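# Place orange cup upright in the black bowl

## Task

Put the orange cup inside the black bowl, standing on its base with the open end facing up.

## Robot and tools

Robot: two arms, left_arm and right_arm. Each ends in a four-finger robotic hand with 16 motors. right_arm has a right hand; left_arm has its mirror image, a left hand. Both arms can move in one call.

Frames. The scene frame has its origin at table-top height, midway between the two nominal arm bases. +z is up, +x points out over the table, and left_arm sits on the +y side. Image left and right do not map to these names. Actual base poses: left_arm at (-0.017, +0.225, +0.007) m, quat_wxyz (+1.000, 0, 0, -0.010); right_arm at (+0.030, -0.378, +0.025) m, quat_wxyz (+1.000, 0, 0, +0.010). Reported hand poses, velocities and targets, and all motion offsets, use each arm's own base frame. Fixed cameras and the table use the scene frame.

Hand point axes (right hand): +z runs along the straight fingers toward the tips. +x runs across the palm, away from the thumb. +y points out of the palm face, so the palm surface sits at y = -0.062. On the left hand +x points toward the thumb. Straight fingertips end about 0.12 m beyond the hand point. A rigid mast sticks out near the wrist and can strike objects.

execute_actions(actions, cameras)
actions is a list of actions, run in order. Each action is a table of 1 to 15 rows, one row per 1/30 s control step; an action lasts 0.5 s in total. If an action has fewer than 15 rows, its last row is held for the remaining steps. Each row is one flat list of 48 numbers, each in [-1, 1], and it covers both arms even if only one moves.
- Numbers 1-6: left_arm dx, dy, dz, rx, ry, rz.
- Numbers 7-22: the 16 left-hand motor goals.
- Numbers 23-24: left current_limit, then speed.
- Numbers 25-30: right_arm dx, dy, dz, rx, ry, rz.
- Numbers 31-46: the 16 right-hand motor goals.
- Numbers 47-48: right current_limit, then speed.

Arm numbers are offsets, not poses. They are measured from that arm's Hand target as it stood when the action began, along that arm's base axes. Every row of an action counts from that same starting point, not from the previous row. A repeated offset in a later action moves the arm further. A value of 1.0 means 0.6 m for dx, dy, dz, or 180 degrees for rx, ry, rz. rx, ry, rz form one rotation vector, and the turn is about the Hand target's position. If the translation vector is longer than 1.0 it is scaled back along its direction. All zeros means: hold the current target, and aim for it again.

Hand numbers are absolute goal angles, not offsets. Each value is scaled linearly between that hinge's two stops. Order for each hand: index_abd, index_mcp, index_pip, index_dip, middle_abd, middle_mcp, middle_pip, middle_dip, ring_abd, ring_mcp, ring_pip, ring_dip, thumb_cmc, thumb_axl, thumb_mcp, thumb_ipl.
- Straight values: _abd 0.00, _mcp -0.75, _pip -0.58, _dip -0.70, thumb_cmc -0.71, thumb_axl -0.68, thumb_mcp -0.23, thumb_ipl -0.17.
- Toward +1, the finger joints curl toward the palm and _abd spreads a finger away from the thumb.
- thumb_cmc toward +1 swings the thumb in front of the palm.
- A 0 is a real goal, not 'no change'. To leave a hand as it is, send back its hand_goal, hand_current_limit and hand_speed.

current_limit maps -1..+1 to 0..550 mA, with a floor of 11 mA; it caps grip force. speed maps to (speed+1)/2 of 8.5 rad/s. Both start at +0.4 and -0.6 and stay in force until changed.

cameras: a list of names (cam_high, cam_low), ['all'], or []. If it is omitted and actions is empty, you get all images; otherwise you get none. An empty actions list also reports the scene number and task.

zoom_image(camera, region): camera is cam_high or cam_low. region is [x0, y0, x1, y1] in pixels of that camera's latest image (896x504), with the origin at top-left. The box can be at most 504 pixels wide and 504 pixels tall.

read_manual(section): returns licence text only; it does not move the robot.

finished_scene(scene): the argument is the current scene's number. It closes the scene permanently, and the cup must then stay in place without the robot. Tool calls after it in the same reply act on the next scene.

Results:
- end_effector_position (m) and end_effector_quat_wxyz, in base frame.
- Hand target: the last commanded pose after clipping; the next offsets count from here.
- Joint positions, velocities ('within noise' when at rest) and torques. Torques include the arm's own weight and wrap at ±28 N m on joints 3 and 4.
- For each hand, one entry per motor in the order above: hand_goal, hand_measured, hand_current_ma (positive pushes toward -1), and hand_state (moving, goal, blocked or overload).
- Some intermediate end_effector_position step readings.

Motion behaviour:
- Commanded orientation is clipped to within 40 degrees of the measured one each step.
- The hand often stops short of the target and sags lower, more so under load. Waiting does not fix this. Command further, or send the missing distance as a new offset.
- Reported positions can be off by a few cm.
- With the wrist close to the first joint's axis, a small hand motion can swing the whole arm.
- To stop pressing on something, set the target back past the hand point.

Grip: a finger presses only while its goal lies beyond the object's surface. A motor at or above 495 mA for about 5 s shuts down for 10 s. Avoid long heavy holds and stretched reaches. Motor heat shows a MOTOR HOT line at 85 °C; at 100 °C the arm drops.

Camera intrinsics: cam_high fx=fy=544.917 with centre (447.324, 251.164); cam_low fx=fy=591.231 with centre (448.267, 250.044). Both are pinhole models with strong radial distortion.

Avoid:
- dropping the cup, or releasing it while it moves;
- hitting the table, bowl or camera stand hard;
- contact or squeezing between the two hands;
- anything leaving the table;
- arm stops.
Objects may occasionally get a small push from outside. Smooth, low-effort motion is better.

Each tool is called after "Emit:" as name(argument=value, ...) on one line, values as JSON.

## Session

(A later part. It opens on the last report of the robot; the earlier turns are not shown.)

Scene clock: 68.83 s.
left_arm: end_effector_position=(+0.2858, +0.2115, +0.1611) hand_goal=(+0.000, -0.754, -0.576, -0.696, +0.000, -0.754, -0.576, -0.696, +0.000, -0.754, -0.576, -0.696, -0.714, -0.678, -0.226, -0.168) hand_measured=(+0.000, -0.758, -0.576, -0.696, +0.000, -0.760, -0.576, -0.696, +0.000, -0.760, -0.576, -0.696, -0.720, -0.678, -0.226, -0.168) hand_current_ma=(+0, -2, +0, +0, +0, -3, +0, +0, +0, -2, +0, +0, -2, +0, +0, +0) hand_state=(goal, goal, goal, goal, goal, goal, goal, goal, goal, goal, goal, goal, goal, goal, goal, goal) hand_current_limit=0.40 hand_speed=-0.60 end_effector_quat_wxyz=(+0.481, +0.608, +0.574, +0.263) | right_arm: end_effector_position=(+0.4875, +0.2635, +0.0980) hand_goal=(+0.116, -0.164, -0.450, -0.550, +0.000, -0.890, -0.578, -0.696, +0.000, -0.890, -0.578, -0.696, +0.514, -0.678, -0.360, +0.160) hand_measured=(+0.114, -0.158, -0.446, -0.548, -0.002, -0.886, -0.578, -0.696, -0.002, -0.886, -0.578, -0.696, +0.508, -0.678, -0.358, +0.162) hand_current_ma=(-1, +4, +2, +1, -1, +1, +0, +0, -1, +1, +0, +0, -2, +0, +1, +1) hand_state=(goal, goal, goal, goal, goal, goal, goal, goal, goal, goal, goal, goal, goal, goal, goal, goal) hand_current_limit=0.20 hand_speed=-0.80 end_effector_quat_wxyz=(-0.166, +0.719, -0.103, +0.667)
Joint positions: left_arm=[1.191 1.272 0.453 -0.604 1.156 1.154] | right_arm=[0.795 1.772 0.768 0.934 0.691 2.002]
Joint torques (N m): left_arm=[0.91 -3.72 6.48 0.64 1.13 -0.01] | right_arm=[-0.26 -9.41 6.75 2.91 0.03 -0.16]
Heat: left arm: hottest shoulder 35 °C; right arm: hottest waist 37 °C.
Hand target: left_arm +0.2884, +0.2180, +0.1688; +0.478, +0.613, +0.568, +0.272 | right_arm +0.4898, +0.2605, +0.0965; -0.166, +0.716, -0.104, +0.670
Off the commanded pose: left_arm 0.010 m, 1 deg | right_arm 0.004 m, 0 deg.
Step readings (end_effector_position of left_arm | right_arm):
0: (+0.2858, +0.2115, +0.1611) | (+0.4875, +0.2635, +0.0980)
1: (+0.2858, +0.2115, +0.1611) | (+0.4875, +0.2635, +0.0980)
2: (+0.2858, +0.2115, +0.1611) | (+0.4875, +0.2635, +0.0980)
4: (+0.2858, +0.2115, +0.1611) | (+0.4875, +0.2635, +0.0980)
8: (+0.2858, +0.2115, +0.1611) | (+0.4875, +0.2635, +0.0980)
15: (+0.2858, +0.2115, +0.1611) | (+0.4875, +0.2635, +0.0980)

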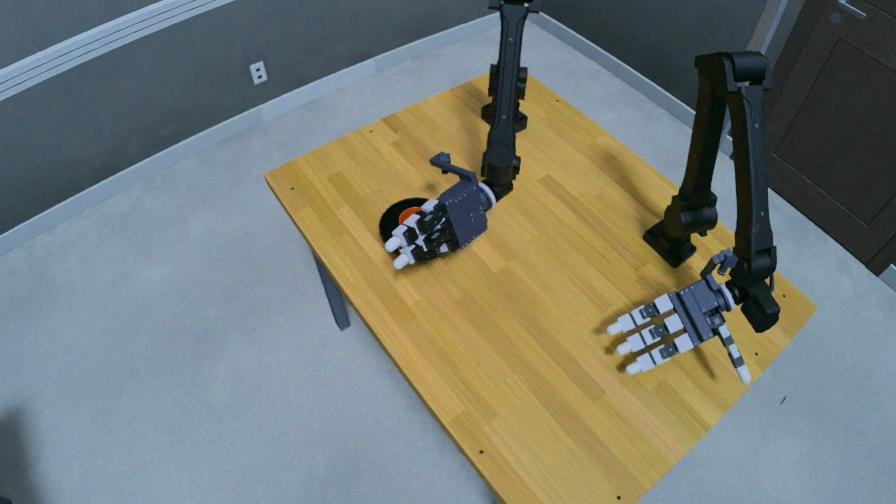

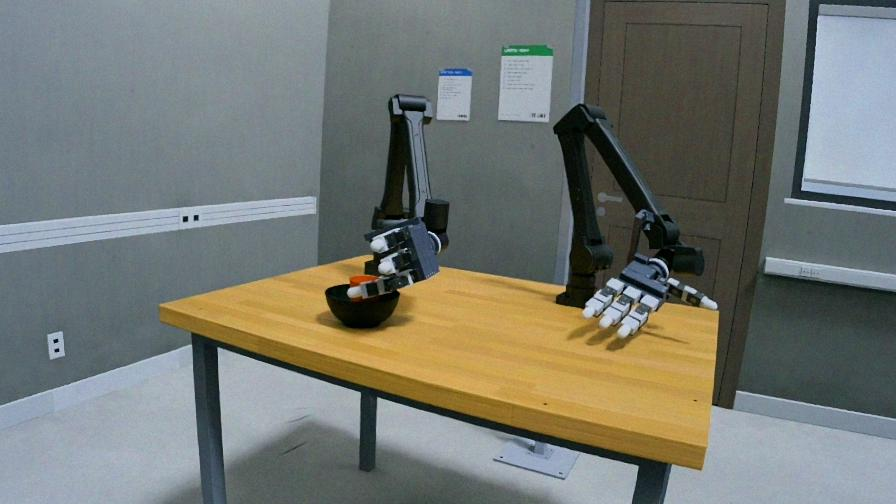

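Emit:
execute_actions(actions=[[[0,0,0,0,0,0,0,-0.754,-0.576,-0.696,0,-0.754,-0.576,-0.696,0,-0.754,-0.576,-0.696,-0.714,-0.678,-0.226,-0.168,0.4,-0.6,0,0.04,0.06,0,0,0,0.117,-0.164,-0.45,-0.55,0,-0.89,-0.577,-0.696,0,-0.89,-0.577,-0.696,0.514,-0.677,-0.36,0.16,0.2,-0.8]],[[0,0,0,0,0,0,0,-0.754,-0.576,-0.696,0,-0.754,-0.576,-0.696,0,-0.754,-0.576,-0.696,-0.714,-0.678,-0.226,-0.168,0.4,-0.6,-0.005,0.07,0.1,0,0,0,0.117,-0.164,-0.45,-0.55,0,-0.89,-0.577,-0.696,0,-0.89,-0.577,-0.696,0.514,-0.677,-0.36,0.16,0.2,-0.8]],[[0,0,0,0,0,0,0,-0.754,-0.576,-0.696,0,-0.754,-0.576,-0.696,0,-0.754,-0.576,-0.696,-0.714,-0.678,-0.226,-0.168,0.4,-0.6,-0.02,0.08,0.1,0,0,0,0.117,-0.164,-0.45,-0.55,0,-0.89,-0.577,-0.696,0,-0.89,-0.577,-0.696,0.514,-0.677,-0.36,0.16,0.2,-0.8]]], cameras=["cam_low","cam_high"])

Emit:
zoom_image(camera="cam_low", region=[290, 180, 450, 350])

Emit:
zoom_image(camera="cam_high", region=[360, 150, 500, 270])

Scene clock: 70.93 s.
left_arm: end_effector_position=(+0.2858, +0.2115, +0.1611) hand_goal=(+0.000, -0.754, -0.576, -0.696, +0.000, -0.754, -0.576, -0.696, +0.000, -0.754, -0.576, -0.696, -0.714, -0.678, -0.226, -0.168) hand_measured=(+0.000, -0.758, -0.576, -0.696, +0.000, -0.760, -0.576, -0.696, +0.000, -0.760, -0.576, -0.696, -0.720, -0.678, -0.226, -0.168) hand_current_ma=(+0, -2, +0, +0, +0, -3, +0, +0, +0, -2, +0, +0, -2, +0, +0, +0) hand_state=(goal, goal, goal, goal, goal, goal, goal, goal, goal, goal, goal, goal, goal, goal, goal, goal) hand_current_limit=0.40 hand_speed=-0.60 end_effector_quat_wxyz=(+0.481, +0.608, +0.574, +0.263) | right_arm: end_effector_position=(+0.4641, +0.3662, +0.2301) hand_goal=(+0.116, -0.164, -0.450, -0.550, +0.000, -0.890, -0.578, -0.696, +0.000, -0.890, -0.578, -0.696, +0.514, -0.678, -0.360, +0.160) hand_measured=(+0.114, -0.160, -0.446, -0.548, -0.002, -0.886, -0.578, -0.696, -0.002, -0.886, -0.578, -0.696, +0.508, -0.678, -0.358, +0.162) hand_current_ma=(-1, +2, +1, +1, -1, +2, +0, +0, -1, +2, +0, +0, -3, +0, +1, +1) hand_state=(goal, goal, goal, goal, goal, goal, goal, goal, goal, goal, goal, goal, goal, goal, goal, goal) hand_current_limit=0.20 hand_speed=-0.80 end_effector_quat_wxyz=(-0.152, +0.728, -0.087, +0.663)
Joint positions: left_arm=[1.191 1.272 0.453 -0.604 1.156 1.154] | right_arm=[0.971 1.631 1.071 0.445 0.862 2.002]
Joint torques (N m): left_arm=[0.91 -3.72 6.46 0.62 1.13 -0.02] | right_arm=[-0.26 -10.81 14.39 1.58 0.26 -0.04]
Heat: left arm: hottest shoulder 35 °C; right arm: hottest waist 37 °C.
Hand target: left_arm +0.2884, +0.2180, +0.1688; +0.478, +0.613, +0.568, +0.272 | right_arm +0.4747, +0.3745, +0.2524; -0.166, +0.716, -0.104, +0.670
Off the commanded pose: left_arm 0.010 m, 1 deg | right_arm 0.026 m, 3 deg.
Step readings (end_effector_position of left_arm | right_arm):
0: (+0.2858, +0.2115, +0.1611) | (+0.4875, +0.2635, +0.0980)
1: (+0.2858, +0.2115, +0.1611) | (+0.4875, +0.2635, +0.0980)
2: (+0.2858, +0.2115, +0.1611) | (+0.4872, +0.2626, +0.0975)
4: (+0.2858, +0.2115, +0.1611) | (+0.4844, +0.2609, +0.0962)
8: (+0.2858, +0.2115, +0.1611) | (+0.4797, +0.2627, +0.0993)
15: (+0.2858, +0.2115, +0.1611) | (+0.4801, +0.2715, +0.1120)
16: (+0.2858, +0.2115, +0.1611) | (+0.4802, +0.2719, +0.1126)
17: (+0.2858, +0.2115, +0.1611) | (+0.4789, +0.2725, +0.1132)
19: (+0.2858, +0.2115, +0.1611) | (+0.4773, +0.2753, +0.1190)
23: (+0.2858, +0.2115, +0.1611) | (+0.4758, +0.2986, +0.1496)
30: (+0.2858, +0.2115, +0.1611) | (+0.4772, +0.3195, +0.1818)
31: (+0.2858, +0.2115, +0.1611) | (+0.4770, +0.3187, +0.1813)
32: (+0.2858, +0.2115, +0.1611) | (+0.4756, +0.3178, +0.1810)
34: (+0.2858, +0.2115, +0.1611) | (+0.4729, +0.3199, +0.1842)
38: (+0.2858, +0.2115, +0.1611) | (+0.4692, +0.3451, +0.2058)
45: (+0.2858, +0.2115, +0.1611) | (+0.4645, +0.3674, +0.2315)

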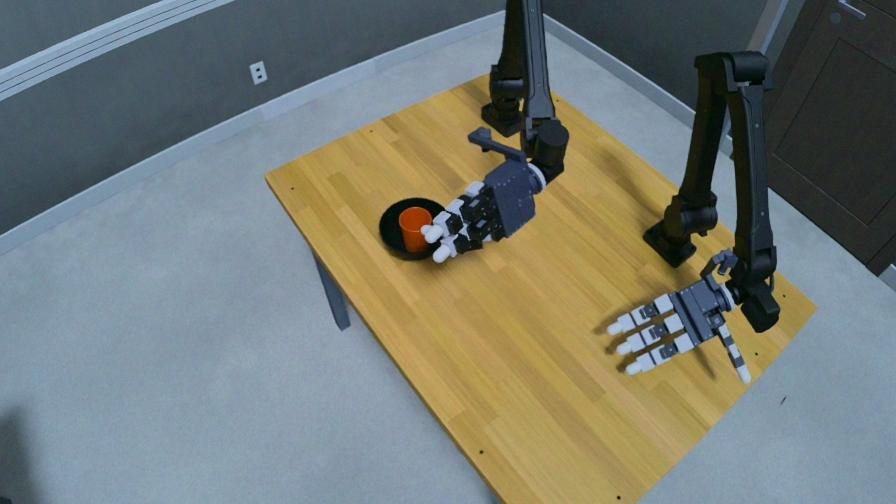

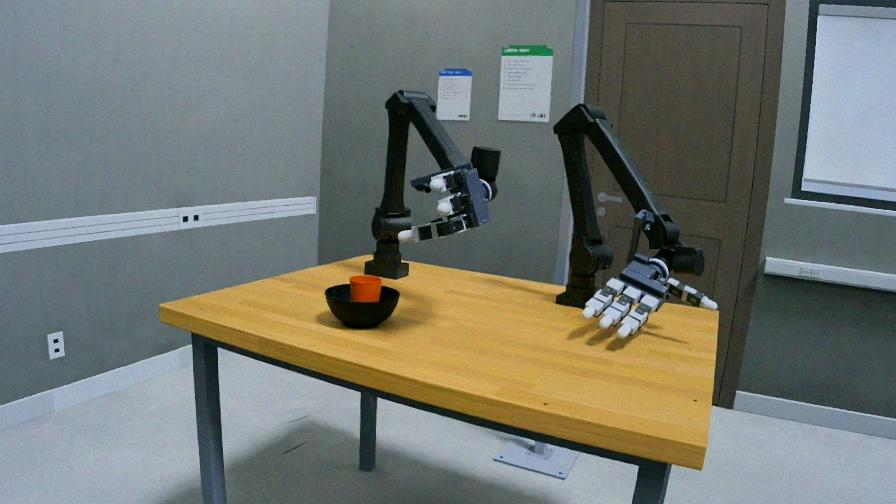

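Scaled by 2.965 from the camera's 896x504 image, which has a finer 1280x720 frame.

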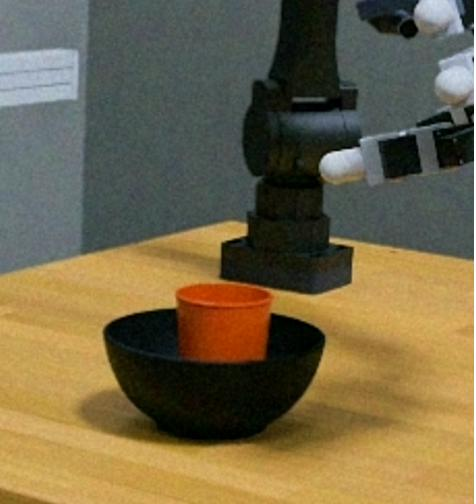

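Scaled by 3.600 from the camera's 896x504 image, which has a finer 1280x720 frame.

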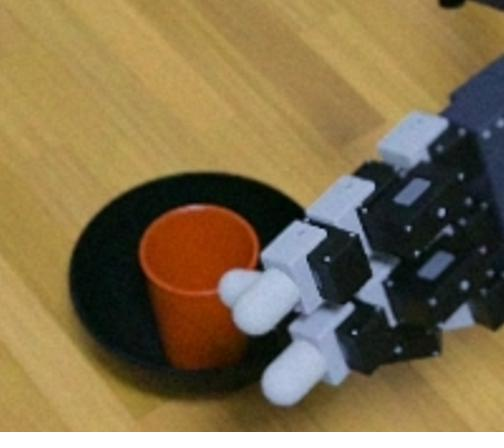

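Emit:
execute_actions(actions=[[[0,0,0,0,0,0,0,-0.754,-0.576,-0.696,0,-0.754,-0.576,-0.696,0,-0.754,-0.576,-0.696,-0.714,-0.678,-0.226,-0.168,0.4,-0.6,-0.12,0.05,0,0,0,0,0.117,-0.164,-0.45,-0.55,0,-0.89,-0.577,-0.696,0,-0.89,-0.577,-0.696,0.514,-0.677,-0.36,0.16,0.2,-0.8]]], cameras=["cam_high"])

Scene clock: 71.97 s.
left_arm: end_effector_position=(+0.2858, +0.2115, +0.1611) hand_goal=(+0.000, -0.754, -0.576, -0.696, +0.000, -0.754, -0.576, -0.696, +0.000, -0.754, -0.576, -0.696, -0.714, -0.678, -0.226, -0.168) hand_measured=(+0.000, -0.758, -0.576, -0.696, +0.000, -0.760, -0.576, -0.696, +0.000, -0.760, -0.576, -0.696, -0.720, -0.678, -0.226, -0.168) hand_current_ma=(+0, -2, +0, +0, +0, -3, +0, +0, +0, -2, +0, +0, -2, +0, +0, +0) hand_state=(goal, goal, goal, goal, goal, goal, goal, goal, goal, goal, goal, goal, goal, goal, goal, goal) hand_current_limit=0.40 hand_speed=-0.60 end_effector_quat_wxyz=(+0.481, +0.608, +0.574, +0.263) | right_arm: end_effector_position=(+0.3990, +0.4025, +0.2343) hand_goal=(+0.116, -0.164, -0.450, -0.550, +0.000, -0.890, -0.578, -0.696, +0.000, -0.890, -0.578, -0.696, +0.514, -0.678, -0.360, +0.160) hand_measured=(+0.114, -0.162, -0.448, -0.548, -0.002, -0.886, -0.578, -0.696, -0.002, -0.886, -0.578, -0.696, +0.508, -0.678, -0.358, +0.162) hand_current_ma=(-1, +1, +1, +1, -1, +2, +0, +0, -1, +2, +0, +0, -3, +0, +1, +1) hand_state=(goal, goal, goal, goal, goal, goal, goal, goal, goal, goal, goal, goal, goal, goal, goal, goal) hand_current_limit=0.20 hand_speed=-0.80 end_effector_quat_wxyz=(-0.153, +0.724, -0.089, +0.667)
Joint positions: left_arm=[1.191 1.272 0.453 -0.604 1.156 1.154] | right_arm=[1.119 1.623 1.071 0.431 1.012 2.022]
Joint torques (N m): left_arm=[0.85 -3.66 6.48 0.62 1.13 -0.02] | right_arm=[-0.15 -11.87 11.74 1.44 0.26 -0.03]
Heat: left arm: hottest shoulder 35 °C; right arm: hottest waist 37 °C.
Hand target: left_arm +0.2884, +0.2180, +0.1688; +0.478, +0.613, +0.568, +0.272 | right_arm +0.4027, +0.4045, +0.2524; -0.166, +0.716, -0.104, +0.670
Off the commanded pose: left_arm 0.010 m, 1 deg | right_arm 0.019 m, 2 deg.
Step readings (end_effector_position of left_arm | right_arm):
0: (+0.2858, +0.2115, +0.1611) | (+0.4641, +0.3662, +0.2300)
1: (+0.2858, +0.2115, +0.1611) | (+0.4639, +0.3657, +0.2301)
2: (+0.2858, +0.2115, +0.1611) | (+0.4603, +0.3643, +0.2304)
4: (+0.2858, +0.2115, +0.1611) | (+0.4508, +0.3621, +0.2314)
8: (+0.2858, +0.2115, +0.1611) | (+0.4200, +0.3863, +0.2330)
15: (+0.2858, +0.2115, +0.1611) | (+0.3947, +0.4078, +0.2343)
Images, in order (width x height): cam_high 896x504.

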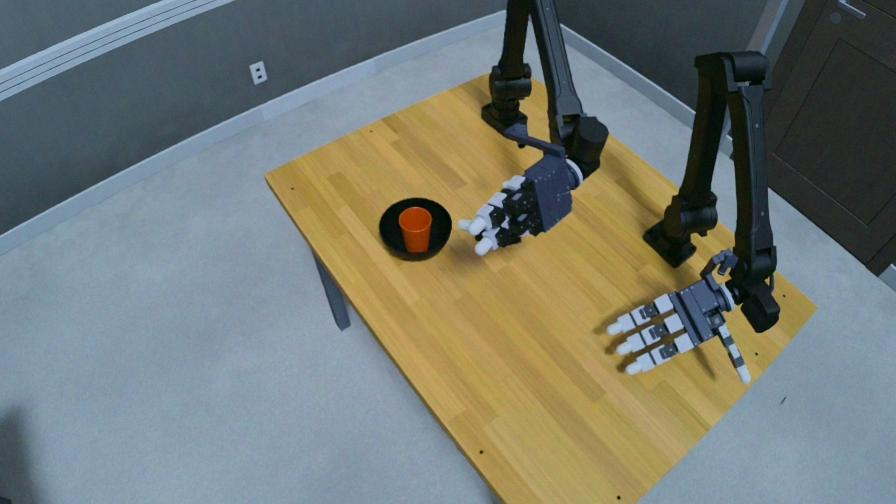

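Emit:
finished_scene(scene=2)

The scene is finished: the task was done.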